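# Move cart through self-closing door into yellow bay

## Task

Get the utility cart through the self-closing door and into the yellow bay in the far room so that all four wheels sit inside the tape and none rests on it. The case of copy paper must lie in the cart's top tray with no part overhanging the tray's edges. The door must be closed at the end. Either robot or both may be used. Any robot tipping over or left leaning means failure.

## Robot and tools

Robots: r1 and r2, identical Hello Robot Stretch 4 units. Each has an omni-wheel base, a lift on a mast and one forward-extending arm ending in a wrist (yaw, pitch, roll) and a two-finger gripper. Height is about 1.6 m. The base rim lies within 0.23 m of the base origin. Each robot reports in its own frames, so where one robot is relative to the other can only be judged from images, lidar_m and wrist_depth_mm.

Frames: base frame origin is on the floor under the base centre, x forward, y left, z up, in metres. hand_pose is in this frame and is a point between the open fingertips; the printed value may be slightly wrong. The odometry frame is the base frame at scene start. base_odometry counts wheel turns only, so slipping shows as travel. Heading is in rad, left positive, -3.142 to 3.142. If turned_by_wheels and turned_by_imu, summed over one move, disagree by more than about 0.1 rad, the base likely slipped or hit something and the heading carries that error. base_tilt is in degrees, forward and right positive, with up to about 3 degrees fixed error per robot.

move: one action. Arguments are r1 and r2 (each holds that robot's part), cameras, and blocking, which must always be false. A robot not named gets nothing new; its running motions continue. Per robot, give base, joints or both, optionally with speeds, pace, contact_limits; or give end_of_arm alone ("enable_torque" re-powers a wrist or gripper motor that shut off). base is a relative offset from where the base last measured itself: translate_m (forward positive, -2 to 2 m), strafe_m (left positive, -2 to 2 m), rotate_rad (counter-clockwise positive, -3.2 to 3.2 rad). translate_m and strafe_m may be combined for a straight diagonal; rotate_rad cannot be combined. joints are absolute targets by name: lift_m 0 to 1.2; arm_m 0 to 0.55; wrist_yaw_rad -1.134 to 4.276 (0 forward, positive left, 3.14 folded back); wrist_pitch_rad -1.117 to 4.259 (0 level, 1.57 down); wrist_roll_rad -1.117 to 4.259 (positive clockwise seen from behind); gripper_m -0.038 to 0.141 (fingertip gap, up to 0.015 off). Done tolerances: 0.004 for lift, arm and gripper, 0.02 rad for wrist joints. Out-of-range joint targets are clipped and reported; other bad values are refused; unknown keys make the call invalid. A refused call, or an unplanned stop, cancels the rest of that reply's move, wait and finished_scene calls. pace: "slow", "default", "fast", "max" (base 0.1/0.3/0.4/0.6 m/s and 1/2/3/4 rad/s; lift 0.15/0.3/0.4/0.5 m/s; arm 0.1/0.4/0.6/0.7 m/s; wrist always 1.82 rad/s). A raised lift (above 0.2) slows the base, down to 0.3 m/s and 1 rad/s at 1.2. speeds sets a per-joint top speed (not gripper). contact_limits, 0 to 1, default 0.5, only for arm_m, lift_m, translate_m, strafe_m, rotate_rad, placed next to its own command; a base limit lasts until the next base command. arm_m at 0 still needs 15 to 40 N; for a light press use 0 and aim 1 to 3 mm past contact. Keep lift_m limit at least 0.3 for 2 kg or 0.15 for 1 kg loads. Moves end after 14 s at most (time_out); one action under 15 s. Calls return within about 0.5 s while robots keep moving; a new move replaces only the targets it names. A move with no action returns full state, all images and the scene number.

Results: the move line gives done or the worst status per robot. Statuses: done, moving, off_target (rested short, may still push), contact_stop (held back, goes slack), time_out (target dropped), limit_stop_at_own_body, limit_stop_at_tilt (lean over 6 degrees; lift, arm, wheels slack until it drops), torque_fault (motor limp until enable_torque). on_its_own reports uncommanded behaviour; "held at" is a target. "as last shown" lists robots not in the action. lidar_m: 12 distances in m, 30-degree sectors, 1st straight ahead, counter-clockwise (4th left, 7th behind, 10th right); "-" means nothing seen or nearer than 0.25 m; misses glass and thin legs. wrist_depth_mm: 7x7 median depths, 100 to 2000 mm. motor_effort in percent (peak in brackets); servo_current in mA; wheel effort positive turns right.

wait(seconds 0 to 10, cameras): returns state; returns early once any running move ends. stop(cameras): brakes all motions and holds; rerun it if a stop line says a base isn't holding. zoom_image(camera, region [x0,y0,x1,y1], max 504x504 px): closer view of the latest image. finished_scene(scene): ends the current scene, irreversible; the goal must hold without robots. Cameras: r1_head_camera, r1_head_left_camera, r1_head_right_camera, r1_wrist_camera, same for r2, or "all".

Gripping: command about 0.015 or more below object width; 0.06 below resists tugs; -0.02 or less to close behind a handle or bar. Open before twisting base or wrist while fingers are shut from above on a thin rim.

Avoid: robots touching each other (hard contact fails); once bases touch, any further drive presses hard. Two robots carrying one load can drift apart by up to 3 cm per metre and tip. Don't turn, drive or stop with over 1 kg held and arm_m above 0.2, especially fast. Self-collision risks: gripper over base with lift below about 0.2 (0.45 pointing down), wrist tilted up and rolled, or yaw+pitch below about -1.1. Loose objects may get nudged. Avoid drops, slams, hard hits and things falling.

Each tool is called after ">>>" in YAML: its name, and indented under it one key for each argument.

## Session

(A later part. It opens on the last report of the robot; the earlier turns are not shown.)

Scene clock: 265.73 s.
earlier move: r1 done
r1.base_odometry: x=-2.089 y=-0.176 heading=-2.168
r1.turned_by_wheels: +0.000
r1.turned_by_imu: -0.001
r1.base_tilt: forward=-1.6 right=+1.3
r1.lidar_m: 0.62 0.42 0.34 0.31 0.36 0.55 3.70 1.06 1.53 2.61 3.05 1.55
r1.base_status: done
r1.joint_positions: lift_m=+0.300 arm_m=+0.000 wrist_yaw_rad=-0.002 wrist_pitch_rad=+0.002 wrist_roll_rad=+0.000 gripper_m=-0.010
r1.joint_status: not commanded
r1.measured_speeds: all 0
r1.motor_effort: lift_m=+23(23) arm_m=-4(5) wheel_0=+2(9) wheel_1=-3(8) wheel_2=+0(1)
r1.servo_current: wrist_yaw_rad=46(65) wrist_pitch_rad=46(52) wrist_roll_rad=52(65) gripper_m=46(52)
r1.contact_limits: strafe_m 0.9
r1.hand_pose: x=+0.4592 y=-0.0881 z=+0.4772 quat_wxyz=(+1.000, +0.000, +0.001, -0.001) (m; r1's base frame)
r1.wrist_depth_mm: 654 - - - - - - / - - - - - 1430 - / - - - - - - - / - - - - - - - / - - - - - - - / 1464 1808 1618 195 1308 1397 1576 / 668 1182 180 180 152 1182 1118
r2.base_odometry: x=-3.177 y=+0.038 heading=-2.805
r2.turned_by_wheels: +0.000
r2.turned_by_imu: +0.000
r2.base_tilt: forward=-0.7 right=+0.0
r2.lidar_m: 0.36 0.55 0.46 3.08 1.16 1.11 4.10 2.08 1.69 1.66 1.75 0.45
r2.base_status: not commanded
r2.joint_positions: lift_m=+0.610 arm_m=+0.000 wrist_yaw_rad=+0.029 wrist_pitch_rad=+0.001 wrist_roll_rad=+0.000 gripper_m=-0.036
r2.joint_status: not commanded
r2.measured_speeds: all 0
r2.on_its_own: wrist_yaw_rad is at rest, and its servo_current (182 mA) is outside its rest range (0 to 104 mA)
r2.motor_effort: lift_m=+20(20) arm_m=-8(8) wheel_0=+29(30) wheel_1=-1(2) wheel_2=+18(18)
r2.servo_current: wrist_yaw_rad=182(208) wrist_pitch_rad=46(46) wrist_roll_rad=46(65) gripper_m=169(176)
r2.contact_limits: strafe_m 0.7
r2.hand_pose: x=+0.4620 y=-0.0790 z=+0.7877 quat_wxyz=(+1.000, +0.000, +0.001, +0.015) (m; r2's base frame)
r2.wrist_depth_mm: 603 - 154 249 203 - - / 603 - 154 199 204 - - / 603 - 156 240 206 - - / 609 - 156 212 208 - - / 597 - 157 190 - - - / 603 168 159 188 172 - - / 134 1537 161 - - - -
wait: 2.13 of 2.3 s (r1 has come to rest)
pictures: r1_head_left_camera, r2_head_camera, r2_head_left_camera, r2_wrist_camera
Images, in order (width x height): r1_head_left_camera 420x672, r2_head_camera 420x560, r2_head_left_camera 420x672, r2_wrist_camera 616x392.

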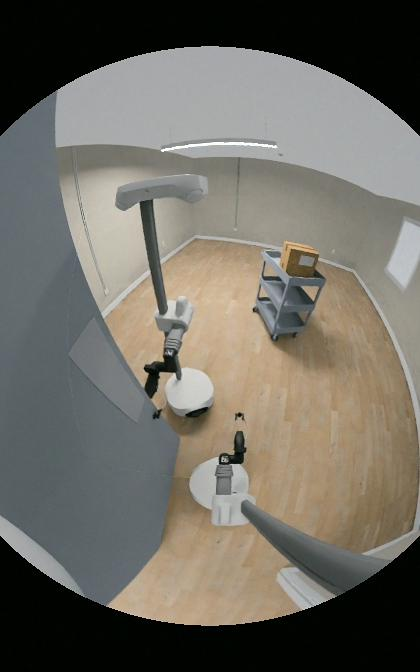

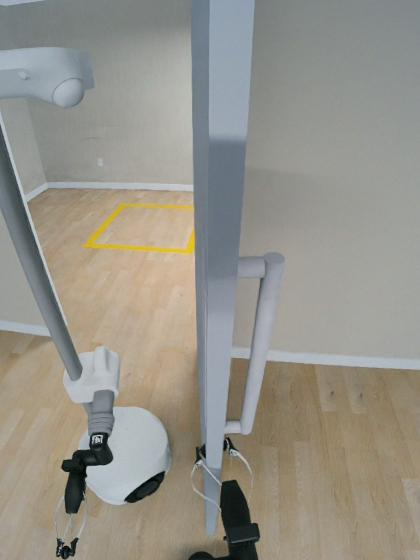

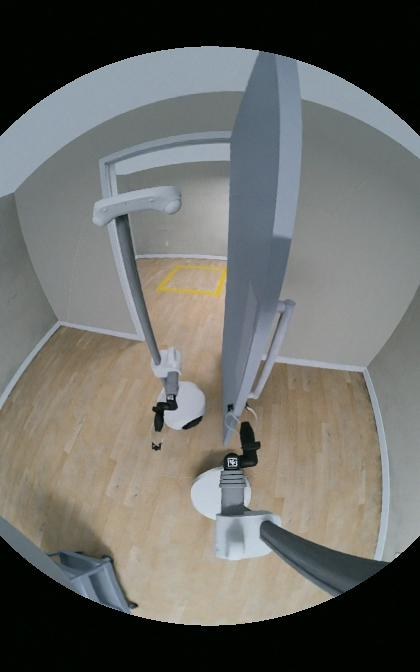

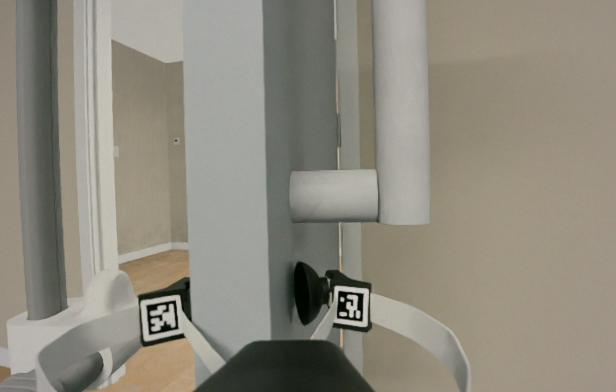

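>>> move:
  blocking: false
  r1: {"base":{"strafe_m":-1.15},"pace":"fast","joints":{"lift_m":0.685}}

>>> wait:
  seconds: 4.2

>>> wait:
  seconds: 1

>>> move:
  blocking: false
  r1: {"base":{"rotate_rad":2.94},"joints":{"wrist_roll_rad":1.57,"gripper_m":0.12}}

>>> wait:
  seconds: 4

>>> wait:
  seconds: 0.3
  cameras: ["r1_head_left_camera","r1_head_right_camera","r2_wrist_camera"]

Scene clock: 285.00 s.
move: r1 moving
r1.base_odometry: x=-2.137 y=-0.143 heading=-2.168
r1.turned_by_wheels: +0.000
r1.turned_by_imu: -0.001
r1.base_tilt: forward=-1.6 right=+1.3
r1.lidar_m: 0.65 0.50 0.40 0.37 0.43 0.64 3.68 1.02 1.56 2.56 2.98 1.54
r1.base_status: strafe_m moving
r1.joint_positions: lift_m=+0.363 arm_m=+0.000 wrist_yaw_rad=-0.002 wrist_pitch_rad=+0.002 wrist_roll_rad=+0.000 gripper_m=-0.010
r1.joint_status: lift_m moving
r1.measured_speeds: translate_m=+0.000 strafe_m=-0.227 rotate_rad=+0.002 lift_m=+0.244 arm_m=+0.000 wrist_yaw_rad=+0.000 wrist_pitch_rad=+0.000 wrist_roll_rad=+0.000
r1.motor_effort: lift_m=+26(27) arm_m=-4(5) wheel_0=+12(13) wheel_1=-10(12) wheel_2=+0(2)
r1.servo_current: wrist_yaw_rad=59(59) wrist_pitch_rad=46(46) wrist_roll_rad=52(72) gripper_m=46(46)
r1.hand_pose: x=+0.4592 y=-0.0881 z=+0.5405 quat_wxyz=(+1.000, +0.000, +0.001, -0.001) (m; r1's base frame)
r1.wrist_depth_mm: 580 - - - - - - / - - - - - 1397 - / - - - - - - - / - - - - - - - / - - - - - - - / 1808 1921 1808 195 180 1281 1618 / 1281 1308 181 180 152 1255 1255
r2.base_odometry: x=-3.177 y=+0.038 heading=-2.805
r2.turned_by_wheels: +0.000
r2.turned_by_imu: +0.000
r2.base_tilt: forward=-0.7 right=+0.0
r2.lidar_m: 0.38 0.61 0.48 3.08 1.16 1.10 4.13 2.09 1.68 1.66 1.73 0.51
r2.base_status: not commanded
r2.joint_positions: lift_m=+0.610 arm_m=+0.000 wrist_yaw_rad=+0.029 wrist_pitch_rad=+0.001 wrist_roll_rad=+0.000 gripper_m=-0.036
r2.joint_status: not commanded
r2.measured_speeds: all 0
r2.motor_effort: lift_m=+20(20) arm_m=-8(8) wheel_0=+29(30) wheel_1=-2(2) wheel_2=+18(18)
r2.servo_current: wrist_yaw_rad=195(195) wrist_pitch_rad=39(46) wrist_roll_rad=52(52) gripper_m=169(176)
r2.contact_limits: strafe_m 0.7
r2.hand_pose: x=+0.4620 y=-0.0790 z=+0.7877 quat_wxyz=(+1.000, +0.000, +0.001, +0.015) (m; r2's base frame)
r2.wrist_depth_mm: 640 - 154 248 204 - - / 634 - 154 199 206 - - / 627 - 156 241 206 - - / 634 - 156 212 208 - - / 634 - 158 191 - - - / 535 167 159 188 173 - - / 452 1576 160 - - - -
pictures: none

Scene clock: 288.53 s.
earlier move: r1 done
r1.base_odometry: x=-3.039 y=+0.471 heading=-2.169
r1.turned_by_wheels: +0.000
r1.turned_by_imu: -0.008
r1.base_tilt: forward=-1.6 right=+1.3
r1.lidar_m: 1.53 1.52 1.37 1.45 1.57 1.01 1.02 1.21 1.48 1.49 1.76 3.03
r1.base_status: done
r1.joint_positions: lift_m=+0.685 arm_m=+0.000 wrist_yaw_rad=-0.002 wrist_pitch_rad=+0.002 wrist_roll_rad=+0.000 gripper_m=-0.010
r1.joint_status: all done
r1.measured_speeds: all 0
r1.motor_effort: lift_m=+24(30) arm_m=-4(5) wheel_0=-2(14) wheel_1=+0(15) wheel_2=+0(2)
r1.servo_current: wrist_yaw_rad=33(78) wrist_pitch_rad=39(52) wrist_roll_rad=46(72) gripper_m=39(52)
r1.hand_pose: x=+0.4592 y=-0.0881 z=+0.8622 quat_wxyz=(+1.000, +0.000, +0.001, -0.001) (m; r1's base frame)
r1.wrist_depth_mm: - - - - - - - / - - - - - - - / - - - - - - - / - 1430 - - - - - / - - - - - - - / - - 187 194 - - - / - 1229 172 181 153 1863 -
r2.base_odometry: x=-3.177 y=+0.038 heading=-2.805
r2.turned_by_wheels: +0.000
r2.turned_by_imu: +0.000
r2.base_tilt: forward=-0.7 right=+0.0
r2.lidar_m: 0.39 1.84 1.38 1.54 1.16 1.12 4.12 2.06 1.67 1.66 1.74 0.49
r2.base_status: not commanded
r2.joint_positions: lift_m=+0.610 arm_m=+0.000 wrist_yaw_rad=+0.029 wrist_pitch_rad=+0.001 wrist_roll_rad=+0.000 gripper_m=-0.036
r2.joint_status: not commanded
r2.measured_speeds: all 0
r2.on_its_own: wrist_yaw_rad is at rest, and its servo_current (202 mA) is outside its rest range (0 to 104 mA)
r2.motor_effort: lift_m=+20(20) arm_m=-8(8) wheel_0=+29(30) wheel_1=-1(2) wheel_2=+18(18)
r2.servo_current: wrist_yaw_rad=202(208) wrist_pitch_rad=39(52) wrist_roll_rad=46(65) gripper_m=169(176)
r2.contact_limits: strafe_m 0.7
r2.hand_pose: x=+0.4620 y=-0.0790 z=+0.7877 quat_wxyz=(+1.000, +0.000, +0.001, +0.015) (m; r2's base frame)
r2.wrist_depth_mm: - - 154 249 204 - - / - - 154 199 206 - - / - - 156 240 206 - - / - - 156 212 208 - - / - - 157 190 - - - / - 170 159 188 173 - - / 135 1618 160 - - - -
wait: 3.53 of 4.2 s (r1 has come to rest)
pictures: none

Scene clock: 289.53 s.
r1.base_odometry: x=-3.039 y=+0.471 heading=-2.169
r1.turned_by_wheels: +0.000
r1.turned_by_imu: +0.000
r1.base_tilt: forward=-1.6 right=+1.2
r1.lidar_m: 1.50 1.53 1.37 1.45 1.55 1.01 1.00 1.21 1.52 1.49 1.77 3.03
r1.base_status: done
r1.joint_positions: lift_m=+0.685 arm_m=+0.000 wrist_yaw_rad=-0.002 wrist_pitch_rad=+0.002 wrist_roll_rad=+0.000 gripper_m=-0.010
r1.joint_status: all done
r1.measured_speeds: all 0
r1.motor_effort: lift_m=+24(30) arm_m=-4(5) wheel_0=-2(14) wheel_1=+0(15) wheel_2=+0(2)
r1.servo_current: wrist_yaw_rad=39(78) wrist_pitch_rad=46(52) wrist_roll_rad=39(72) gripper_m=46(52)
r1.hand_pose: x=+0.4592 y=-0.0881 z=+0.8622 quat_wxyz=(+1.000, +0.000, +0.001, -0.001) (m; r1's base frame)
r1.wrist_depth_mm: - - - - - - - / - - - - - - - / - - - - - - - / - 1366 - - - - - / - - - - - - - / - - 187 195 - - - / - 1229 170 180 153 1921 -
r2.base_odometry: x=-3.177 y=+0.038 heading=-2.805
r2.turned_by_wheels: +0.000
r2.turned_by_imu: +0.000
r2.base_tilt: forward=-0.7 right=+0.0
r2.lidar_m: 0.37 1.86 1.39 1.52 1.16 1.08 4.10 2.08 1.69 1.67 1.74 0.47
r2.base_status: not commanded
r2.joint_positions: lift_m=+0.610 arm_m=+0.000 wrist_yaw_rad=+0.029 wrist_pitch_rad=+0.001 wrist_roll_rad=+0.000 gripper_m=-0.036
r2.joint_status: not commanded
r2.measured_speeds: all 0
r2.on_its_own: wrist_yaw_rad is at rest, and its servo_current (202 mA) is outside its rest range (0 to 104 mA)
r2.motor_effort: lift_m=+20(20) arm_m=-8(8) wheel_0=+29(30) wheel_1=-2(2) wheel_2=+18(18)
r2.servo_current: wrist_yaw_rad=202(208) wrist_pitch_rad=39(52) wrist_roll_rad=46(65) gripper_m=176(176)
r2.contact_limits: strafe_m 0.7
r2.hand_pose: x=+0.4620 y=-0.0790 z=+0.7877 quat_wxyz=(+1.000, +0.000, +0.001, +0.015) (m; r2's base frame)
r2.wrist_depth_mm: - - 154 249 204 - - / - - 154 199 205 - - / - - 156 240 206 - - / - - 156 212 208 - - / - - 157 190 - - - / - 170 158 188 173 - - / 135 1576 160 - - - -
wait: 1.00 s; at rest by 0.27 s
pictures: none

Scene clock: 290.03 s.
move: r1 moving
r1.base_odometry: x=-3.039 y=+0.471 heading=-1.916
r1.turned_by_wheels: +0.253
r1.turned_by_imu: +0.253
r1.base_tilt: forward=-1.6 right=+1.3
r1.lidar_m: 1.52 1.42 1.35 1.47 1.07 1.02 1.05 1.46 1.51 1.57 2.15 4.76
r1.base_status: rotate_rad moving
r1.joint_positions: lift_m=+0.685 arm_m=+0.000 wrist_yaw_rad=-0.002 wrist_pitch_rad=+0.002 wrist_roll_rad=+0.582 gripper_m=+0.012
r1.joint_status: wrist_roll_rad moving; gripper_m moving
r1.measured_speeds: translate_m=+0.002 strafe_m=+0.000 rotate_rad=+0.976 lift_m=+0.000 arm_m=+0.000 wrist_yaw_rad=+0.000 wrist_pitch_rad=+0.000 wrist_roll_rad=+1.820
r1.motor_effort: lift_m=+24(24) arm_m=-4(4) wheel_0=-7(9) wheel_1=-7(8) wheel_2=-7(7)
r1.servo_current: wrist_yaw_rad=39(59) wrist_pitch_rad=39(46) wrist_roll_rad=72(124) gripper_m=72(72)
r1.hand_pose: x=+0.4592 y=-0.0881 z=+0.8622 quat_wxyz=(+0.958, +0.287, +0.001, -0.001) (m; r1's base frame)
r1.wrist_depth_mm: - - - - - - - / - - - - - - - / - - - - - - - / - - - 1618 - - - / - - - - - - 1808 / - - 193 204 187 1808 1464 / - - - 138 150 1336 1182
r2.base_odometry: x=-3.177 y=+0.038 heading=-2.805
r2.turned_by_wheels: +0.000
r2.turned_by_imu: +0.000
r2.base_tilt: forward=-0.7 right=+0.0
r2.lidar_m: 0.36 1.85 1.39 1.44 1.17 1.10 4.14 2.09 1.69 1.65 1.74 0.49
r2.base_status: not commanded
r2.joint_positions: lift_m=+0.610 arm_m=+0.000 wrist_yaw_rad=+0.029 wrist_pitch_rad=+0.001 wrist_roll_rad=+0.000 gripper_m=-0.036
r2.joint_status: not commanded
r2.measured_speeds: all 0
r2.motor_effort: lift_m=+20(20) arm_m=-8(8) wheel_0=+29(30) wheel_1=-2(2) wheel_2=+18(18)
r2.servo_current: wrist_yaw_rad=195(202) wrist_pitch_rad=39(46) wrist_roll_rad=39(59) gripper_m=169(176)
r2.contact_limits: strafe_m 0.7
r2.hand_pose: x=+0.4620 y=-0.0790 z=+0.7877 quat_wxyz=(+1.000, +0.000, +0.001, +0.015) (m; r2's base frame)
r2.wrist_depth_mm: - - 154 249 203 - - / - - 155 199 204 - - / - - 156 239 206 - - / - - 156 212 208 - - / - - 157 190 - - - / - 170 159 187 173 - - / 135 1576 160 - - - -
pictures: none

Scene clock: 292.30 s.
earlier move: r1 done
r1.base_odometry: x=-3.039 y=+0.471 heading=+0.771
r1.turned_by_wheels: +2.687
r1.turned_by_imu: +2.701
r1.base_tilt: forward=-1.6 right=+1.3
r1.lidar_m: 1.02 1.07 1.52 1.49 1.59 2.22 - 1.51 1.37 1.37 1.47 1.04
r1.base_status: done
r1.joint_positions: lift_m=+0.685 arm_m=+0.000 wrist_yaw_rad=-0.002 wrist_pitch_rad=+0.002 wrist_roll_rad=+1.568 gripper_m=+0.120
r1.joint_status: all done
r1.measured_speeds: all 0
r1.motor_effort: lift_m=+23(24) arm_m=-4(5) wheel_0=-3(10) wheel_1=-1(9) wheel_2=+1(9)
r1.servo_current: wrist_yaw_rad=59(65) wrist_pitch_rad=46(52) wrist_roll_rad=65(124) gripper_m=39(98)
r1.hand_pose: x=+0.4592 y=-0.0880 z=+0.8622 quat_wxyz=(+0.708, +0.706, +0.000, -0.001) (m; r1's base frame)
r1.wrist_depth_mm: - - - - - 1708 1229 / - - - - - - - / - - - - - - - / - - - - - - - / - - - - - - - / - 194 - - 191 197 - / - 139 - 145 - - -
r2.base_odometry: x=-3.177 y=+0.038 heading=-2.805
r2.turned_by_wheels: +0.000
r2.turned_by_imu: +0.000
r2.base_tilt: forward=-0.7 right=+0.0
r2.lidar_m: 0.37 1.84 1.39 3.06 1.16 1.10 4.12 2.09 1.68 1.67 1.70 0.47
r2.base_status: not commanded
r2.joint_positions: lift_m=+0.610 arm_m=+0.000 wrist_yaw_rad=+0.029 wrist_pitch_rad=+0.001 wrist_roll_rad=+0.000 gripper_m=-0.036
r2.joint_status: not commanded
r2.measured_speeds: all 0
r2.on_its_own: wrist_yaw_rad is at rest, and its servo_current (195 mA) is outside its rest range (0 to 104 mA)
r2.motor_effort: lift_m=+20(20) arm_m=-8(8) wheel_0=+29(30) wheel_1=-1(2) wheel_2=+18(18)
r2.servo_current: wrist_yaw_rad=195(208) wrist_pitch_rad=39(46) wrist_roll_rad=52(59) gripper_m=176(182)
r2.contact_limits: strafe_m 0.7
r2.hand_pose: x=+0.4620 y=-0.0790 z=+0.7877 quat_wxyz=(+1.000, +0.000, +0.001, +0.015) (m; r2's base frame)
r2.wrist_depth_mm: - - 154 248 204 - - / - - 154 199 205 - - / - - 156 240 206 - - / - - 157 211 208 - - / - - 157 190 - - - / - 170 159 188 172 - - / 135 1576 160 - - - -
wait: 2.27 of 4 s (r1 has come to rest)
pictures: none

Scene clock: 292.60 s.
r1.base_odometry: x=-3.039 y=+0.471 heading=+0.771
r1.turned_by_wheels: +0.000
r1.turned_by_imu: +0.000
r1.base_tilt: forward=-1.6 right=+1.3
r1.lidar_m: 1.01 1.10 1.54 1.48 1.58 2.25 - 1.52 1.38 1.37 1.48 1.05
r1.base_status: done
r1.joint_positions: lift_m=+0.685 arm_m=+0.000 wrist_yaw_rad=-0.002 wrist_pitch_rad=+0.002 wrist_roll_rad=+1.568 gripper_m=+0.120
r1.joint_status: all done
r1.measured_speeds: all 0
r1.motor_effort: lift_m=+23(24) arm_m=-4(5) wheel_0=-2(10) wheel_1=-1(9) wheel_2=+1(9)
r1.servo_current: wrist_yaw_rad=39(65) wrist_pitch_rad=33(52) wrist_roll_rad=39(124) gripper_m=39(98)
r1.hand_pose: x=+0.4592 y=-0.0880 z=+0.8622 quat_wxyz=(+0.708, +0.706, +0.000, -0.001) (m; r1's base frame)
r1.wrist_depth_mm: - - - - - 1756 1205 / - - - - - - - / - - - - - - - / - - - - - - - / - - - - - - - / - 193 - - 191 196 - / - 139 - 145 - - -
r2.base_odometry: x=-3.177 y=+0.038 heading=-2.805
r2.turned_by_wheels: +0.000
r2.turned_by_imu: +0.000
r2.base_tilt: forward=-0.7 right=+0.0
r2.lidar_m: 0.39 1.86 1.40 3.08 1.17 1.10 4.12 2.08 1.68 1.66 1.70 0.48
r2.base_status: not commanded
r2.joint_positions: lift_m=+0.610 arm_m=+0.000 wrist_yaw_rad=+0.029 wrist_pitch_rad=+0.001 wrist_roll_rad=+0.000 gripper_m=-0.036
r2.joint_status: not commanded
r2.measured_speeds: all 0
r2.on_its_own: wrist_yaw_rad is at rest, and its servo_current (195 mA) is outside its rest range (0 to 104 mA)
r2.motor_effort: lift_m=+20(20) arm_m=-8(8) wheel_0=+29(30) wheel_1=-1(2) wheel_2=+18(18)
r2.servo_current: wrist_yaw_rad=195(208) wrist_pitch_rad=33(46) wrist_roll_rad=52(59) gripper_m=169(182)
r2.contact_limits: strafe_m 0.7
r2.hand_pose: x=+0.4620 y=-0.0790 z=+0.7877 quat_wxyz=(+1.000, +0.000, +0.001, +0.015) (m; r2's base frame)
r2.wrist_depth_mm: - - 154 248 204 - - / - - 154 199 206 - - / - - 156 239 207 - - / - - 156 212 208 - - / - - 157 191 - - - / - 170 159 188 173 - - / 135 1576 160 - - - -
wait: 0.30 s; at rest by 0.27 s
pictures: r1_head_left_camera, r1_head_right_camera, r2_wrist_camera
Images, in order (width x height): r1_head_left_camera 420x672, r1_head_right_camera 420x672, r2_wrist_camera 616x392.

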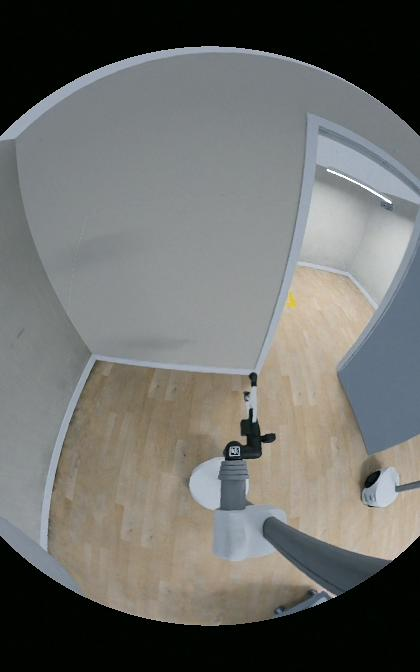

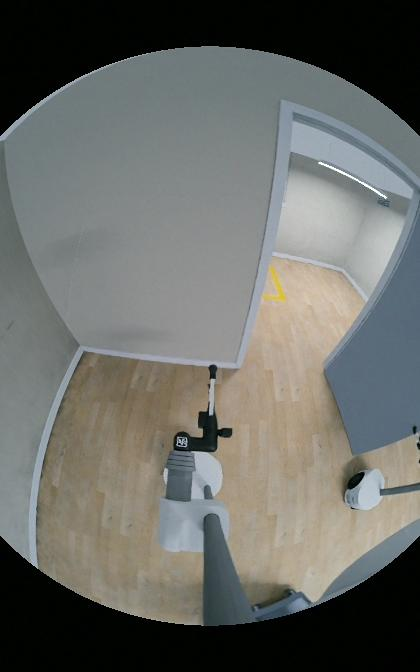

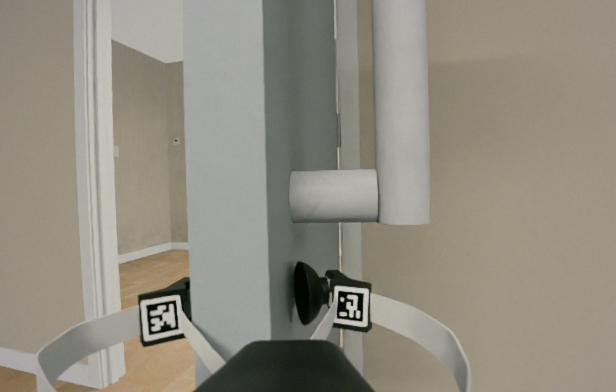

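>>> move:
  r1: {"base":{"translate_m":-1.95},"pace":"fast"}
  blocking: false

>>> wait:
  seconds: 10

>>> move:
  r1: {"base":{"translate_m":-0.75},"pace":"fast"}
  blocking: false

>>> wait:
  seconds: 6
  cameras: ["r1_head_camera"]

Scene clock: 327.00 s.
move: r1 moving
r1.base_odometry: x=-3.074 y=+0.438 heading=+0.771
r1.turned_by_wheels: +0.000
r1.turned_by_imu: +0.000
r1.base_tilt: forward=-1.6 right=+1.3
r1.lidar_m: 1.06 1.14 1.55 1.50 1.58 2.23 - 1.47 1.38 1.39 1.49 1.08
r1.base_status: translate_m moving
r1.joint_positions: lift_m=+0.685 arm_m=+0.000 wrist_yaw_rad=-0.002 wrist_pitch_rad=+0.002 wrist_roll_rad=+1.568 gripper_m=+0.120
r1.joint_status: not commanded
r1.measured_speeds: translate_m=-0.185 strafe_m=+0.000 rotate_rad=-0.008 lift_m=+0.000 arm_m=+0.000 wrist_yaw_rad=+0.000 wrist_pitch_rad=+0.000 wrist_roll_rad=+0.000
r1.motor_effort: lift_m=+23(24) arm_m=-4(5) wheel_0=-7(9) wheel_1=-6(8) wheel_2=+11(12)
r1.servo_current: wrist_yaw_rad=52(59) wrist_pitch_rad=39(46) wrist_roll_rad=33(59) gripper_m=46(46)
r1.hand_pose: x=+0.4592 y=-0.0880 z=+0.8622 quat_wxyz=(+0.708, +0.706, +0.000, -0.001) (m; r1's base frame)
r1.wrist_depth_mm: - - - - - 1756 1182 / - - - - - 1708 1205 / - - - - - - - / - - - - - - - / - - - - - - - / - 193 - - 190 196 - / - 139 - 144 - - -
r2.base_odometry: x=-3.177 y=+0.038 heading=-2.805
r2.turned_by_wheels: +0.000
r2.turned_by_imu: +0.000
r2.base_tilt: forward=-0.6 right=+0.0
r2.lidar_m: 0.36 1.82 1.38 1.47 1.15 1.11 4.10 2.09 1.69 1.66 1.73 0.49
r2.base_status: not commanded
r2.joint_positions: lift_m=+0.610 arm_m=+0.000 wrist_yaw_rad=+0.029 wrist_pitch_rad=+0.001 wrist_roll_rad=+0.000 gripper_m=-0.036
r2.joint_status: not commanded
r2.measured_speeds: all 0
r2.motor_effort: lift_m=+20(20) arm_m=-8(8) wheel_0=+29(29) wheel_1=-1(2) wheel_2=+18(18)
r2.servo_current: wrist_yaw_rad=182(202) wrist_pitch_rad=39(46) wrist_roll_rad=46(46) gripper_m=169(176)
r2.contact_limits: strafe_m 0.7
r2.hand_pose: x=+0.4620 y=-0.0790 z=+0.7877 quat_wxyz=(+1.000, +0.000, +0.001, +0.015) (m; r2's base frame)
r2.wrist_depth_mm: - - 154 249 204 - - / - - 155 199 205 - - / - - 156 240 206 - - / - - 156 213 208 - - / - - 158 190 - - - / - 170 159 188 172 - - / 135 1576 160 - - - -
pictures: none

Scene clock: 332.73 s.
earlier move: r1 done
r1.base_odometry: x=-4.438 y=-0.887 heading=+0.771
r1.turned_by_wheels: +0.000
r1.turned_by_imu: -0.002
r1.base_tilt: forward=-1.6 right=+1.3
r1.lidar_m: 2.94 2.16 1.63 1.57 1.63 2.35 2.82 2.98 3.27 0.58 0.58 1.95
r1.base_status: done
r1.joint_positions: lift_m=+0.685 arm_m=+0.000 wrist_yaw_rad=-0.002 wrist_pitch_rad=+0.002 wrist_roll_rad=+1.568 gripper_m=+0.120
r1.joint_status: not commanded
r1.measured_speeds: all 0
r1.motor_effort: lift_m=+23(24) arm_m=-4(5) wheel_0=-1(9) wheel_1=+0(9) wheel_2=+0(13)
r1.servo_current: wrist_yaw_rad=52(85) wrist_pitch_rad=39(52) wrist_roll_rad=46(72) gripper_m=46(52)
r1.hand_pose: x=+0.4592 y=-0.0880 z=+0.8622 quat_wxyz=(+0.708, +0.706, +0.000, -0.001) (m; r1's base frame)
r1.wrist_depth_mm: - - - - - 1708 1205 / - - - - - 1756 1205 / - - - - - 1808 1229 / - - - - - 1756 1255 / - - - - - 1756 1255 / - - - - - 213 1255 / - - - 145 - 1983 1229
r2.base_odometry: x=-3.177 y=+0.038 heading=-2.805
r2.turned_by_wheels: +0.000
r2.turned_by_imu: +0.001
r2.base_tilt: forward=-0.7 right=+0.0
r2.lidar_m: 0.39 1.85 2.42 3.10 1.16 1.11 4.14 2.06 1.68 1.67 1.71 0.46
r2.base_status: not commanded
r2.joint_positions: lift_m=+0.610 arm_m=+0.000 wrist_yaw_rad=+0.029 wrist_pitch_rad=+0.001 wrist_roll_rad=+0.000 gripper_m=-0.036
r2.joint_status: not commanded
r2.measured_speeds: all 0
r2.on_its_own: wrist_yaw_rad is at rest, and its servo_current (195 mA) is outside its rest range (0 to 104 mA)
r2.motor_effort: lift_m=+20(20) arm_m=-8(8) wheel_0=+29(30) wheel_1=-1(2) wheel_2=+18(18)
r2.servo_current: wrist_yaw_rad=195(215) wrist_pitch_rad=33(52) wrist_roll_rad=39(65) gripper_m=169(182)
r2.contact_limits: strafe_m 0.7
r2.hand_pose: x=+0.4620 y=-0.0790 z=+0.7877 quat_wxyz=(+1.000, +0.000, +0.001, +0.015) (m; r2's base frame)
r2.wrist_depth_mm: - - 154 248 204 - - / - - 154 199 206 - - / - - 156 240 207 - - / - - 156 212 208 - - / - - 157 190 - - - / - 170 158 188 173 - - / 135 1576 160 - - - -
wait: 5.73 of 10 s (r1 has come to rest)
pictures: none

Scene clock: 333.23 s.
move: r1 moving
r1.base_odometry: x=-4.472 y=-0.920 heading=+0.771
r1.turned_by_wheels: +0.000
r1.turned_by_imu: +0.000
r1.base_tilt: forward=-1.6 right=+1.3
r1.lidar_m: 2.98 2.17 1.59 1.56 1.62 2.35 2.79 2.94 3.24 0.62 0.61 0.66
r1.base_status: translate_m moving
r1.joint_positions: lift_m=+0.685 arm_m=+0.000 wrist_yaw_rad=-0.002 wrist_pitch_rad=+0.002 wrist_roll_rad=+1.568 gripper_m=+0.120
r1.joint_status: not commanded
r1.measured_speeds: translate_m=-0.186 strafe_m=+0.001 rotate_rad=+0.003 lift_m=+0.000 arm_m=+0.000 wrist_yaw_rad=+0.000 wrist_pitch_rad=+0.000 wrist_roll_rad=+0.000
r1.motor_effort: lift_m=+23(24) arm_m=-4(4) wheel_0=-9(10) wheel_1=-8(8) wheel_2=+12(12)
r1.servo_current: wrist_yaw_rad=46(59) wrist_pitch_rad=46(46) wrist_roll_rad=39(65) gripper_m=39(46)
r1.hand_pose: x=+0.4592 y=-0.0880 z=+0.8622 quat_wxyz=(+0.708, +0.706, +0.000, -0.001) (m; r1's base frame)
r1.wrist_depth_mm: - - - - - 1708 1205 / - - - - - 1756 1205 / - - - - - 1708 1229 / - - - - - 1756 1281 / - - - - - 1808 1255 / - - - - - 213 1255 / - - - 145 - 1921 1281
r2.base_odometry: x=-3.177 y=+0.038 heading=-2.805
r2.turned_by_wheels: +0.000
r2.turned_by_imu: +0.000
r2.base_tilt: forward=-0.7 right=+0.0
r2.lidar_m: 0.39 1.83 2.41 3.08 1.15 1.12 4.15 2.09 1.68 1.65 1.71 0.48
r2.base_status: not commanded
r2.joint_positions: lift_m=+0.610 arm_m=+0.000 wrist_yaw_rad=+0.029 wrist_pitch_rad=+0.001 wrist_roll_rad=+0.000 gripper_m=-0.036
r2.joint_status: not commanded
r2.measured_speeds: all 0
r2.motor_effort: lift_m=+20(20) arm_m=-8(8) wheel_0=+29(30) wheel_1=-1(2) wheel_2=+18(18)
r2.servo_current: wrist_yaw_rad=195(208) wrist_pitch_rad=46(46) wrist_roll_rad=52(59) gripper_m=176(176)
r2.contact_limits: strafe_m 0.7
r2.hand_pose: x=+0.4620 y=-0.0790 z=+0.7877 quat_wxyz=(+1.000, +0.000, +0.001, +0.015) (m; r2's base frame)
r2.wrist_depth_mm: - - 154 249 204 - - / - - 155 198 204 - - / - - 156 240 206 - - / - - 156 212 208 - - / - - 157 190 - - - / - 170 158 188 172 - - / 135 1618 160 - - - -
pictures: none

Scene clock: 335.97 s.
earlier move: r1 done
r1.base_odometry: x=-4.976 y=-1.410 heading=+0.771
r1.turned_by_wheels: +0.000
r1.turned_by_imu: +0.000
r1.base_tilt: forward=-1.6 right=+1.3
r1.lidar_m: 3.69 2.23 1.65 1.56 1.65 2.14 2.05 2.23 3.11 3.13 0.93 0.96
r1.base_status: done
r1.joint_positions: lift_m=+0.685 arm_m=+0.000 wrist_yaw_rad=-0.002 wrist_pitch_rad=+0.002 wrist_roll_rad=+1.568 gripper_m=+0.120
r1.joint_status: not commanded
r1.measured_speeds: all 0
r1.motor_effort: lift_m=+23(24) arm_m=-4(4) wheel_0=+0(10) wheel_1=+0(9) wheel_2=-2(13)
r1.servo_current: wrist_yaw_rad=72(72) wrist_pitch_rad=39(59) wrist_roll_rad=59(72) gripper_m=52(52)
r1.hand_pose: x=+0.4592 y=-0.0880 z=+0.8622 quat_wxyz=(+0.708, +0.706, +0.000, -0.001) (m; r1's base frame)
r1.wrist_depth_mm: - - - - - 1576 - / - - - - - 1708 1205 / - - - - - 1808 1205 / - - - - - 1808 1229 / - - - - - 1863 1255 / - - - - - 213 1281 / - - - 145 - 1921 1255
r2.base_odometry: x=-3.177 y=+0.038 heading=-2.805
r2.turned_by_wheels: +0.000
r2.turned_by_imu: +0.000
r2.base_tilt: forward=-0.6 right=+0.0
r2.lidar_m: 0.38 1.84 2.41 3.08 1.17 1.09 4.07 2.08 1.69 1.66 1.75 0.48
r2.base_status: not commanded
r2.joint_positions: lift_m=+0.610 arm_m=+0.000 wrist_yaw_rad=+0.029 wrist_pitch_rad=+0.001 wrist_roll_rad=+0.000 gripper_m=-0.036
r2.joint_status: not commanded
r2.measured_speeds: all 0
r2.on_its_own: wrist_yaw_rad is at rest, and its servo_current (189 mA) is outside its rest range (0 to 104 mA)
r2.motor_effort: lift_m=+20(20) arm_m=-8(8) wheel_0=+29(30) wheel_1=-1(2) wheel_2=+18(18)
r2.servo_current: wrist_yaw_rad=189(208) wrist_pitch_rad=46(46) wrist_roll_rad=46(72) gripper_m=176(182)
r2.contact_limits: strafe_m 0.7
r2.hand_pose: x=+0.4620 y=-0.0790 z=+0.7877 quat_wxyz=(+1.000, +0.000, +0.001, +0.015) (m; r2's base frame)
r2.wrist_depth_mm: - - 154 249 204 - - / - - 155 199 206 - - / - - 156 240 206 - - / - - 156 213 208 - - / - - 157 190 - - - / - 170 158 188 172 - - / 135 1618 160 - - - -
wait: 2.73 of 6 s (r1 has come to rest)
pictures: r1_head_camera
Images, in order (width x height): r1_head_camera 420x560.

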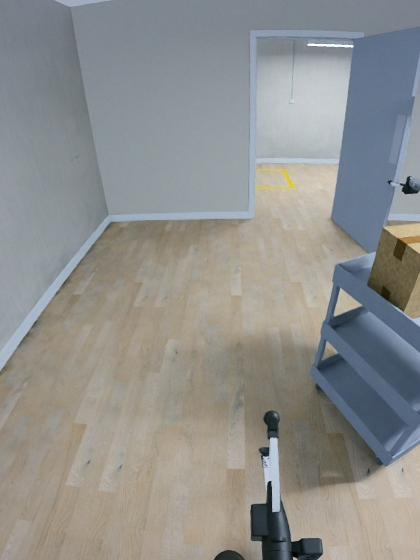

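>>> move:
  r1: {"base":{"strafe_m":-1.12},"pace":"fast"}
  blocking: false

>>> wait:
  seconds: 8

>>> move:
  r1: {"base":{"rotate_rad":0.38}}
  blocking: false

>>> wait:
  seconds: 4
  cameras: ["r1_head_camera","r1_wrist_camera"]

Scene clock: 342.47 s.
move: r1 moving
r1.base_odometry: x=-4.938 y=-1.449 heading=+0.771
r1.turned_by_wheels: +0.000
r1.turned_by_imu: +0.000
r1.base_tilt: forward=-1.6 right=+1.2
r1.lidar_m: 3.67 2.26 1.68 1.59 1.71 2.13 2.08 2.20 3.12 3.08 0.89 0.91
r1.base_status: strafe_m moving
r1.joint_positions: lift_m=+0.685 arm_m=+0.000 wrist_yaw_rad=-0.002 wrist_pitch_rad=+0.002 wrist_roll_rad=+1.568 gripper_m=+0.120
r1.joint_status: not commanded
r1.measured_speeds: translate_m=+0.000 strafe_m=-0.215 rotate_rad=-0.001 lift_m=+0.000 arm_m=+0.000 wrist_yaw_rad=+0.000 wrist_pitch_rad=+0.000 wrist_roll_rad=+0.000
r1.motor_effort: lift_m=+23(24) arm_m=-4(4) wheel_0=+11(13) wheel_1=-8(12) wheel_2=-1(2)
r1.servo_current: wrist_yaw_rad=33(65) wrist_pitch_rad=46(46) wrist_roll_rad=46(59) gripper_m=39(52)
r1.hand_pose: x=+0.4592 y=-0.0880 z=+0.8622 quat_wxyz=(+0.708, +0.706, +0.000, -0.001) (m; r1's base frame)
r1.wrist_depth_mm: - - - - - 1499 - / - - - - - 1618 1182 / - - - - - 1808 1229 / - - - - - 1756 1229 / - - - - - 1808 1255 / - - - - - 213 1255 / - - - 145 - 1983 1255
r2.base_odometry: x=-3.177 y=+0.038 heading=-2.805
r2.turned_by_wheels: +0.000
r2.turned_by_imu: +0.000
r2.base_tilt: forward=-0.7 right=+0.0
r2.lidar_m: 0.37 1.85 2.41 3.08 1.16 1.11 4.09 2.07 1.67 1.67 1.74 0.48
r2.base_status: not commanded
r2.joint_positions: lift_m=+0.610 arm_m=+0.000 wrist_yaw_rad=+0.029 wrist_pitch_rad=+0.001 wrist_roll_rad=+0.000 gripper_m=-0.036
r2.joint_status: not commanded
r2.measured_speeds: all 0
r2.motor_effort: lift_m=+20(20) arm_m=-8(8) wheel_0=+29(30) wheel_1=-1(2) wheel_2=+18(18)
r2.servo_current: wrist_yaw_rad=195(202) wrist_pitch_rad=39(46) wrist_roll_rad=46(52) gripper_m=169(176)
r2.contact_limits: strafe_m 0.7
r2.hand_pose: x=+0.4620 y=-0.0790 z=+0.7877 quat_wxyz=(+1.000, +0.000, +0.001, +0.015) (m; r2's base frame)
r2.wrist_depth_mm: - - 154 249 204 - - / - - 154 199 204 - - / - - 156 240 206 - - / - - 156 211 208 - - / - - 157 190 - - - / - 170 158 188 173 - - / 135 1576 161 - - - -
pictures: none

Scene clock: 345.97 s.
earlier move: r1 done
r1.base_odometry: x=-4.196 y=-2.213 heading=+0.771
r1.turned_by_wheels: +0.000
r1.turned_by_imu: -0.005
r1.base_tilt: forward=-1.5 right=+1.3
r1.lidar_m: 0.66 0.66 2.82 2.68 2.85 2.20 2.09 2.24 2.08 2.01 2.10 2.19
r1.base_status: done
r1.joint_positions: lift_m=+0.685 arm_m=+0.000 wrist_yaw_rad=-0.002 wrist_pitch_rad=+0.002 wrist_roll_rad=+1.568 gripper_m=+0.120
r1.joint_status: not commanded
r1.measured_speeds: all 0
r1.motor_effort: lift_m=+24(24) arm_m=-4(4) wheel_0=-1(16) wheel_1=+2(13) wheel_2=+0(2)
r1.servo_current: wrist_yaw_rad=52(72) wrist_pitch_rad=46(52) wrist_roll_rad=39(65) gripper_m=39(52)
r1.hand_pose: x=+0.4592 y=-0.0880 z=+0.8622 quat_wxyz=(+0.708, +0.706, +0.000, -0.001) (m; r1's base frame)
r1.wrist_depth_mm: - - - - - 1708 1205 / - - - - - 1708 1229 / - - - - - 1708 1205 / - - - - - 1808 1229 / - - - - - 1808 1255 / - - - - 211 213 580 / - - 842 145 - - 544
r2.base_odometry: x=-3.177 y=+0.038 heading=-2.805
r2.turned_by_wheels: +0.000
r2.turned_by_imu: +0.000
r2.base_tilt: forward=-0.6 right=+0.0
r2.lidar_m: 0.39 1.83 2.42 3.07 1.17 1.08 2.21 2.09 1.69 1.66 1.73 0.49
r2.base_status: not commanded
r2.joint_positions: lift_m=+0.610 arm_m=+0.000 wrist_yaw_rad=+0.029 wrist_pitch_rad=+0.001 wrist_roll_rad=+0.000 gripper_m=-0.036
r2.joint_status: not commanded
r2.measured_speeds: all 0
r2.on_its_own: wrist_yaw_rad is at rest, and its servo_current (182 mA) is outside its rest range (0 to 104 mA)
r2.motor_effort: lift_m=+20(20) arm_m=-7(8) wheel_0=+29(30) wheel_1=-2(2) wheel_2=+18(18)
r2.servo_current: wrist_yaw_rad=182(208) wrist_pitch_rad=39(46) wrist_roll_rad=52(65) gripper_m=176(182)
r2.contact_limits: strafe_m 0.7
r2.hand_pose: x=+0.4620 y=-0.0790 z=+0.7877 quat_wxyz=(+1.000, +0.000, +0.001, +0.015) (m; r2's base frame)
r2.wrist_depth_mm: - - 154 248 203 - - / - - 154 198 206 - - / - - 156 240 206 - - / - - 156 213 208 - - / - - 157 191 - - - / - 170 159 187 172 - - / 135 1576 160 - - - -
wait: 3.50 of 8 s (r1 has come to rest)
pictures: none

Scene clock: 346.47 s.
move: r1 moving
r1.base_odometry: x=-4.196 y=-2.213 heading=+1.015
r1.turned_by_wheels: +0.244
r1.turned_by_imu: +0.246
r1.base_tilt: forward=-1.6 right=+1.3
r1.lidar_m: 0.65 0.69 2.68 2.67 2.43 2.11 2.12 2.36 2.03 2.01 2.37 0.76
r1.base_status: rotate_rad moving
r1.joint_positions: lift_m=+0.685 arm_m=+0.000 wrist_yaw_rad=-0.002 wrist_pitch_rad=+0.002 wrist_roll_rad=+1.568 gripper_m=+0.120
r1.joint_status: not commanded
r1.measured_speeds: translate_m=+0.001 strafe_m=+0.000 rotate_rad=+0.783 lift_m=+0.000 arm_m=+0.000 wrist_yaw_rad=+0.000 wrist_pitch_rad=+0.000 wrist_roll_rad=+0.000
r1.motor_effort: lift_m=+23(24) arm_m=-4(4) wheel_0=-6(8) wheel_1=-2(9) wheel_2=-4(8)
r1.servo_current: wrist_yaw_rad=46(65) wrist_pitch_rad=46(46) wrist_roll_rad=46(52) gripper_m=39(46)
r1.hand_pose: x=+0.4592 y=-0.0880 z=+0.8622 quat_wxyz=(+0.708, +0.706, +0.000, -0.001) (m; r1's base frame)
r1.wrist_depth_mm: - - - - - 1708 1205 / - - - - - 1756 1229 / - - - - - 1808 1229 / - - - 569 - 574 574 / - - - 554 - - 544 / - - 732 480 210 196 525 / - - 741 145 - - 512
r2.base_odometry: x=-3.177 y=+0.038 heading=-2.805
r2.turned_by_wheels: +0.000
r2.turned_by_imu: +0.000
r2.base_tilt: forward=-0.7 right=+0.0
r2.lidar_m: 0.38 1.85 2.40 3.08 1.15 1.13 2.24 2.06 1.69 1.67 1.73 0.47
r2.base_status: not commanded
r2.joint_positions: lift_m=+0.610 arm_m=+0.000 wrist_yaw_rad=+0.029 wrist_pitch_rad=+0.001 wrist_roll_rad=+0.000 gripper_m=-0.036
r2.joint_status: not commanded
r2.measured_speeds: all 0
r2.motor_effort: lift_m=+20(20) arm_m=-8(8) wheel_0=+29(30) wheel_1=-1(2) wheel_2=+18(18)
r2.servo_current: wrist_yaw_rad=208(208) wrist_pitch_rad=39(46) wrist_roll_rad=46(65) gripper_m=169(176)
r2.contact_limits: strafe_m 0.7
r2.hand_pose: x=+0.4620 y=-0.0790 z=+0.7877 quat_wxyz=(+1.000, +0.000, +0.001, +0.015) (m; r2's base frame)
r2.wrist_depth_mm: - - 154 249 204 - - / - - 154 199 204 - - / - - 156 241 206 - - / - - 156 212 208 - - / - - 157 190 - - - / - 170 158 188 173 - - / 135 1537 160 - - - -
pictures: none

Scene clock: 347.13 s.
earlier move: r1 done
r1.base_odometry: x=-4.196 y=-2.213 heading=+1.151
r1.turned_by_wheels: +0.135
r1.turned_by_imu: +0.136
r1.base_tilt: forward=-1.6 right=+1.3
r1.lidar_m: 0.65 2.92 2.66 2.68 2.29 2.09 2.15 2.22 2.02 2.04 2.61 0.70
r1.base_status: done
r1.joint_positions: lift_m=+0.685 arm_m=+0.000 wrist_yaw_rad=-0.002 wrist_pitch_rad=+0.002 wrist_roll_rad=+1.568 gripper_m=+0.120
r1.joint_status: not commanded
r1.measured_speeds: all 0
r1.motor_effort: lift_m=+23(24) arm_m=-4(4) wheel_0=-2(8) wheel_1=+0(9) wheel_2=-2(8)
r1.servo_current: wrist_yaw_rad=52(65) wrist_pitch_rad=46(59) wrist_roll_rad=46(65) gripper_m=39(46)
r1.hand_pose: x=+0.4592 y=-0.0879 z=+0.8622 quat_wxyz=(+0.708, +0.706, +0.000, -0.001) (m; r1's base frame)
r1.wrist_depth_mm: - - - - - 1708 1182 / - - - 521 - 549 525 / - - - 517 - - 525 / - - 723 517 - - 521 / - - 741 452 - - 521 / - - 750 449 198 196 512 / - - - 144 - - 512
r2.base_odometry: x=-3.177 y=+0.038 heading=-2.805
r2.turned_by_wheels: +0.000
r2.turned_by_imu: +0.000
r2.base_tilt: forward=-0.7 right=-0.1
r2.lidar_m: 0.39 1.84 2.41 3.08 1.15 1.10 2.22 2.06 1.69 1.67 1.74 0.50
r2.base_status: not commanded
r2.joint_positions: lift_m=+0.610 arm_m=+0.000 wrist_yaw_rad=+0.029 wrist_pitch_rad=+0.001 wrist_roll_rad=+0.000 gripper_m=-0.036
r2.joint_status: not commanded
r2.measured_speeds: all 0
r2.on_its_own: wrist_yaw_rad is at rest, and its servo_current (208 mA) is outside its rest range (0 to 104 mA)
r2.motor_effort: lift_m=+20(20) arm_m=-8(8) wheel_0=+29(30) wheel_1=-1(2) wheel_2=+18(18)
r2.servo_current: wrist_yaw_rad=208(208) wrist_pitch_rad=33(46) wrist_roll_rad=59(65) gripper_m=176(176)
r2.contact_limits: strafe_m 0.7
r2.hand_pose: x=+0.4620 y=-0.0790 z=+0.7877 quat_wxyz=(+1.000, +0.000, +0.001, +0.015) (m; r2's base frame)
r2.wrist_depth_mm: - - 154 248 204 - - / - - 155 198 206 - - / - - 156 240 206 - - / - - 156 211 208 - - / - - 157 190 - - - / - 170 158 188 172 - - / 135 1576 160 - - - -
wait: 0.67 of 4 s (r1 has come to rest)
pictures: r1_head_camera, r1_wrist_camera
Images, in order (width x height): r1_head_camera 420x560, r1_wrist_camera 616x392.

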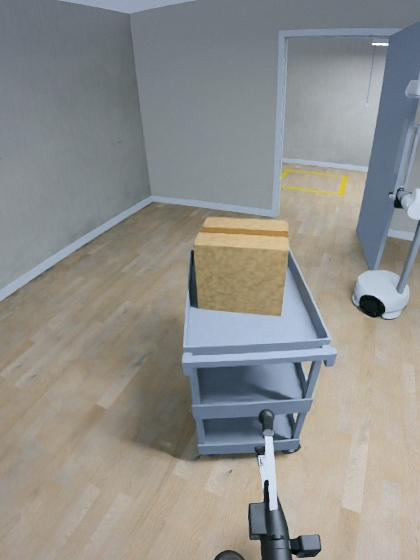

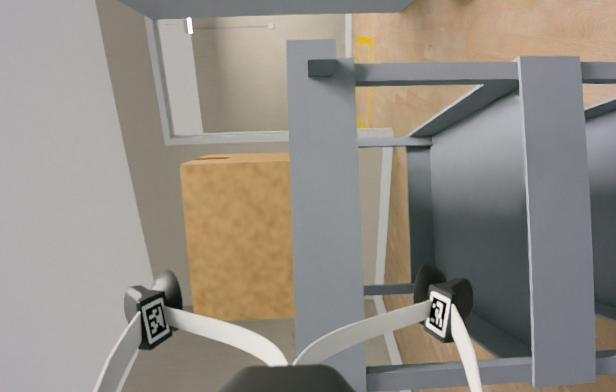

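>>> move:
  r1: {"base":{"rotate_rad":0.08}}
  blocking: false

>>> wait:
  seconds: 2

>>> move:
  r1: {"base":{"translate_m":0.19,"strafe_m":-0.065}}
  blocking: false

>>> wait:
  seconds: 4
  cameras: ["r1_head_camera","r1_wrist_camera"]

Scene clock: 359.40 s.
move: r1 moving
r1.base_odometry: x=-4.196 y=-2.213 heading=+1.231
r1.turned_by_wheels: +0.080
r1.turned_by_imu: +0.080
r1.base_tilt: forward=-1.6 right=+1.3
r1.lidar_m: 0.65 2.84 2.68 2.79 2.23 2.09 2.17 2.13 2.01 2.09 2.78 0.69
r1.base_status: rotate_rad moving
r1.joint_positions: lift_m=+0.685 arm_m=+0.000 wrist_yaw_rad=-0.002 wrist_pitch_rad=+0.002 wrist_roll_rad=+1.568 gripper_m=+0.120
r1.joint_status: not commanded
r1.measured_speeds: all 0
r1.motor_effort: lift_m=+24(24) arm_m=-4(4) wheel_0=-2(7) wheel_1=+0(7) wheel_2=-1(5)
r1.servo_current: wrist_yaw_rad=52(65) wrist_pitch_rad=46(46) wrist_roll_rad=59(59) gripper_m=46(46)
r1.hand_pose: x=+0.4592 y=-0.0879 z=+0.8622 quat_wxyz=(+0.708, +0.706, +0.000, -0.001) (m; r1's base frame)
r1.wrist_depth_mm: - - - 500 530 504 500 / - - - - - - 508 / - - 699 500 - - 504 / - - 723 504 - - 512 / - - 759 732 - - 517 / - - - - 211 197 517 / - - - 145 - 1863 1182
r2: as last shown
r2.base_tilt: forward=-0.7 right=+0.0
r2.lidar_m: 0.38 1.86 2.44 3.09 1.17 1.11 2.19 2.05 1.68 1.66 1.77 0.46
r2.on_its_own: wrist_yaw_rad is at rest, and its servo_current (182 mA) is outside its rest range (0 to 104 mA)
r2.motor_effort: lift_m=+20(20) arm_m=-8(8) wheel_0=+29(29) wheel_1=-1(2) wheel_2=+18(18)
r2.servo_current: wrist_yaw_rad=182(202) wrist_pitch_rad=39(46) wrist_roll_rad=52(52) gripper_m=176(182)
r2.contact_limits: strafe_m 0.7
r2.wrist_depth_mm: - - 154 248 204 - - / - - 155 198 205 - - / - - 156 240 207 - - / - - 156 212 208 - - / - - 157 190 - - - / - 170 158 189 173 - - / 135 1618 161 - - - -
pictures: none

Scene clock: 359.60 s.
earlier move: r1 done
r1.base_odometry: x=-4.196 y=-2.213 heading=+1.231
r1.turned_by_wheels: +0.000
r1.turned_by_imu: +0.000
r1.base_tilt: forward=-1.6 right=+1.3
r1.lidar_m: 0.67 2.84 2.68 2.76 2.23 2.10 2.18 2.13 2.01 2.10 2.82 0.70
r1.base_status: done
r1.joint_positions: lift_m=+0.685 arm_m=+0.000 wrist_yaw_rad=-0.002 wrist_pitch_rad=+0.002 wrist_roll_rad=+1.568 gripper_m=+0.120
r1.joint_status: not commanded
r1.measured_speeds: all 0
r1.motor_effort: lift_m=+23(24) arm_m=-4(4) wheel_0=+0(7) wheel_1=+1(7) wheel_2=+0(5)
r1.servo_current: wrist_yaw_rad=33(65) wrist_pitch_rad=39(46) wrist_roll_rad=39(59) gripper_m=39(46)
r1.hand_pose: x=+0.4592 y=-0.0879 z=+0.8622 quat_wxyz=(+0.708, +0.706, +0.000, -0.001) (m; r1's base frame)
r1.wrist_depth_mm: - - - 496 530 512 504 / - - - - - - 504 / - - 699 500 - - 504 / - - 732 500 - - 512 / - - 750 750 - - 517 / - - - - 211 196 521 / - - - 145 - 1863 1182
r2.base_odometry: x=-3.177 y=+0.038 heading=-2.805
r2.turned_by_wheels: +0.000
r2.turned_by_imu: +0.000
r2.base_tilt: forward=-0.7 right=+0.0
r2.lidar_m: 0.36 1.86 2.41 3.07 1.17 1.11 2.22 2.08 1.68 1.65 1.75 0.46
r2.base_status: not commanded
r2.joint_positions: lift_m=+0.610 arm_m=+0.000 wrist_yaw_rad=+0.029 wrist_pitch_rad=+0.001 wrist_roll_rad=+0.000 gripper_m=-0.036
r2.joint_status: not commanded
r2.measured_speeds: all 0
r2.on_its_own: wrist_yaw_rad is at rest, and its servo_current (202 mA) is outside its rest range (0 to 104 mA)
r2.motor_effort: lift_m=+20(20) arm_m=-8(8) wheel_0=+29(29) wheel_1=-1(2) wheel_2=+18(18)
r2.servo_current: wrist_yaw_rad=202(208) wrist_pitch_rad=52(52) wrist_roll_rad=46(52) gripper_m=169(182)
r2.contact_limits: strafe_m 0.7
r2.hand_pose: x=+0.4620 y=-0.0790 z=+0.7877 quat_wxyz=(+1.000, +0.000, +0.001, +0.015) (m; r2's base frame)
r2.wrist_depth_mm: - - 154 248 204 - - / - - 154 198 206 - - / - - 156 240 206 - - / - - 156 212 208 - - / - - 157 190 - - - / - 170 159 187 172 - - / 135 1576 161 - - - -
wait: 0.20 of 2 s (r1 has come to rest)
pictures: none

Scene clock: 360.10 s.
move: r1 moving
r1.base_odometry: x=-4.175 y=-2.187 heading=+1.231
r1.turned_by_wheels: +0.000
r1.turned_by_imu: +0.000
r1.base_tilt: forward=-1.6 right=+1.2
r1.lidar_m: 0.62 2.83 2.66 2.72 2.25 2.13 2.21 2.13 2.01 2.11 2.81 0.65
r1.base_status: translate_m moving; strafe_m moving
r1.joint_positions: lift_m=+0.685 arm_m=+0.000 wrist_yaw_rad=-0.002 wrist_pitch_rad=+0.002 wrist_roll_rad=+1.568 gripper_m=+0.120
r1.joint_status: not commanded
r1.measured_speeds: translate_m=+0.122 strafe_m=-0.041 rotate_rad=+0.005 lift_m=+0.000 arm_m=+0.000 wrist_yaw_rad=+0.000 wrist_pitch_rad=+0.000 wrist_roll_rad=+0.000
r1.motor_effort: lift_m=+23(24) arm_m=-4(4) wheel_0=+5(9) wheel_1=+2(5) wheel_2=-8(9)
r1.servo_current: wrist_yaw_rad=59(65) wrist_pitch_rad=46(46) wrist_roll_rad=52(65) gripper_m=39(46)
r1.hand_pose: x=+0.4592 y=-0.0879 z=+0.8622 quat_wxyz=(+0.708, +0.706, +0.000, -0.001) (m; r1's base frame)
r1.wrist_depth_mm: - - - 473 477 477 469 / - - - - - - 477 / - - 676 676 - - 480 / - - 691 683 - - - / - - 715 715 - - 484 / - - 732 741 211 200 484 / - - - 145 492 1708 1182
r2.base_odometry: x=-3.177 y=+0.038 heading=-2.805
r2.turned_by_wheels: +0.000
r2.turned_by_imu: +0.000
r2.base_tilt: forward=-0.6 right=+0.0
r2.lidar_m: 0.34 1.83 2.44 3.08 1.17 1.09 2.20 2.09 1.68 1.65 1.73 0.46
r2.base_status: not commanded
r2.joint_positions: lift_m=+0.610 arm_m=+0.000 wrist_yaw_rad=+0.029 wrist_pitch_rad=+0.001 wrist_roll_rad=+0.000 gripper_m=-0.036
r2.joint_status: not commanded
r2.measured_speeds: all 0
r2.motor_effort: lift_m=+20(20) arm_m=-8(8) wheel_0=+29(30) wheel_1=-2(2) wheel_2=+18(18)
r2.servo_current: wrist_yaw_rad=195(202) wrist_pitch_rad=39(46) wrist_roll_rad=46(52) gripper_m=169(176)
r2.contact_limits: strafe_m 0.7
r2.hand_pose: x=+0.4620 y=-0.0790 z=+0.7877 quat_wxyz=(+1.000, +0.000, +0.001, +0.015) (m; r2's base frame)
r2.wrist_depth_mm: - - 154 249 203 - - / - - 155 198 205 - - / - - 156 240 206 - - / - - 156 211 208 - - / - - 157 191 - - - / - 170 159 188 173 - - / 135 1576 160 - - - -
pictures: none

Scene clock: 361.63 s.
earlier move: r1 done
r1.base_odometry: x=-4.071 y=-2.056 heading=+1.231
r1.turned_by_wheels: +0.000
r1.turned_by_imu: +0.000
r1.base_tilt: forward=-1.5 right=+1.3
r1.lidar_m: 0.47 0.51 2.65 2.74 2.42 2.29 2.37 2.16 2.04 2.13 2.83 0.52
r1.base_status: done
r1.joint_positions: lift_m=+0.685 arm_m=+0.000 wrist_yaw_rad=-0.002 wrist_pitch_rad=+0.002 wrist_roll_rad=+1.568 gripper_m=+0.120
r1.joint_status: not commanded
r1.measured_speeds: all 0
r1.motor_effort: lift_m=+24(24) arm_m=-4(4) wheel_0=+1(10) wheel_1=+3(5) wheel_2=+0(10)
r1.servo_current: wrist_yaw_rad=46(65) wrist_pitch_rad=39(52) wrist_roll_rad=46(65) gripper_m=39(46)
r1.hand_pose: x=+0.4592 y=-0.0879 z=+0.8622 quat_wxyz=(+0.708, +0.706, +0.000, -0.001) (m; r1's base frame)
r1.wrist_depth_mm: - - - - 314 1618 462 / - - - - 878 1863 - / - - 535 252 314 - - / - - 525 254 314 - - / - - 539 535 317 - - / - - 559 256 193 197 - / - - - 145 - - -
r2.base_odometry: x=-3.177 y=+0.038 heading=-2.805
r2.turned_by_wheels: +0.000
r2.turned_by_imu: +0.000
r2.base_tilt: forward=-0.7 right=+0.0
r2.lidar_m: 0.39 1.87 2.42 3.08 1.14 1.10 2.14 2.09 1.67 1.65 1.75 0.51
r2.base_status: not commanded
r2.joint_positions: lift_m=+0.610 arm_m=+0.000 wrist_yaw_rad=+0.029 wrist_pitch_rad=+0.001 wrist_roll_rad=+0.000 gripper_m=-0.036
r2.joint_status: not commanded
r2.measured_speeds: all 0
r2.on_its_own: wrist_yaw_rad is at rest, and its servo_current (202 mA) is outside its rest range (0 to 104 mA)
r2.motor_effort: lift_m=+20(20) arm_m=-7(8) wheel_0=+29(30) wheel_1=-1(2) wheel_2=+18(18)
r2.servo_current: wrist_yaw_rad=202(208) wrist_pitch_rad=39(46) wrist_roll_rad=39(59) gripper_m=176(176)
r2.contact_limits: strafe_m 0.7
r2.hand_pose: x=+0.4620 y=-0.0790 z=+0.7877 quat_wxyz=(+1.000, +0.000, +0.001, +0.015) (m; r2's base frame)
r2.wrist_depth_mm: - - 154 248 204 - - / - - 154 199 205 - - / - - 156 240 206 - - / - - 156 211 208 - - / - - 158 190 - - - / - 169 158 187 172 - - / 135 1618 161 - - - -
wait: 1.53 of 4 s (r1 has come to rest)
pictures: r1_head_camera, r1_wrist_camera
Images, in order (width x height): r1_head_camera 420x560, r1_wrist_camera 616x392.

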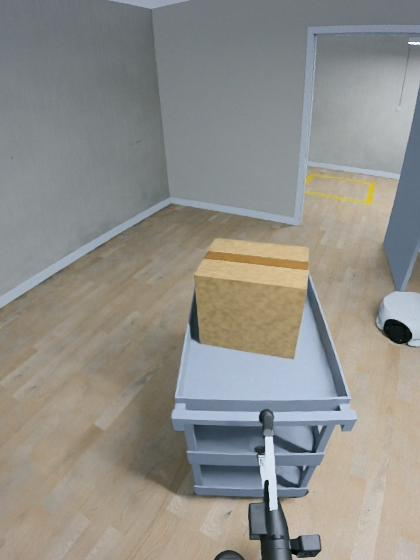

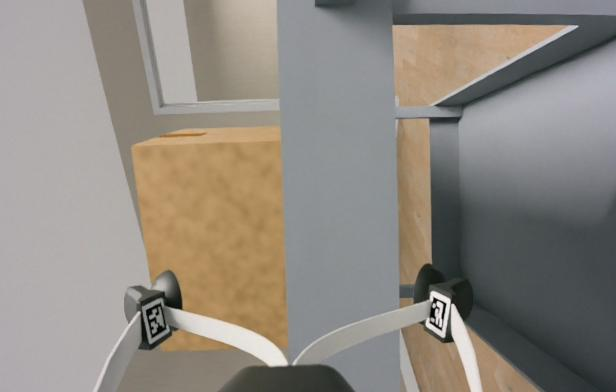

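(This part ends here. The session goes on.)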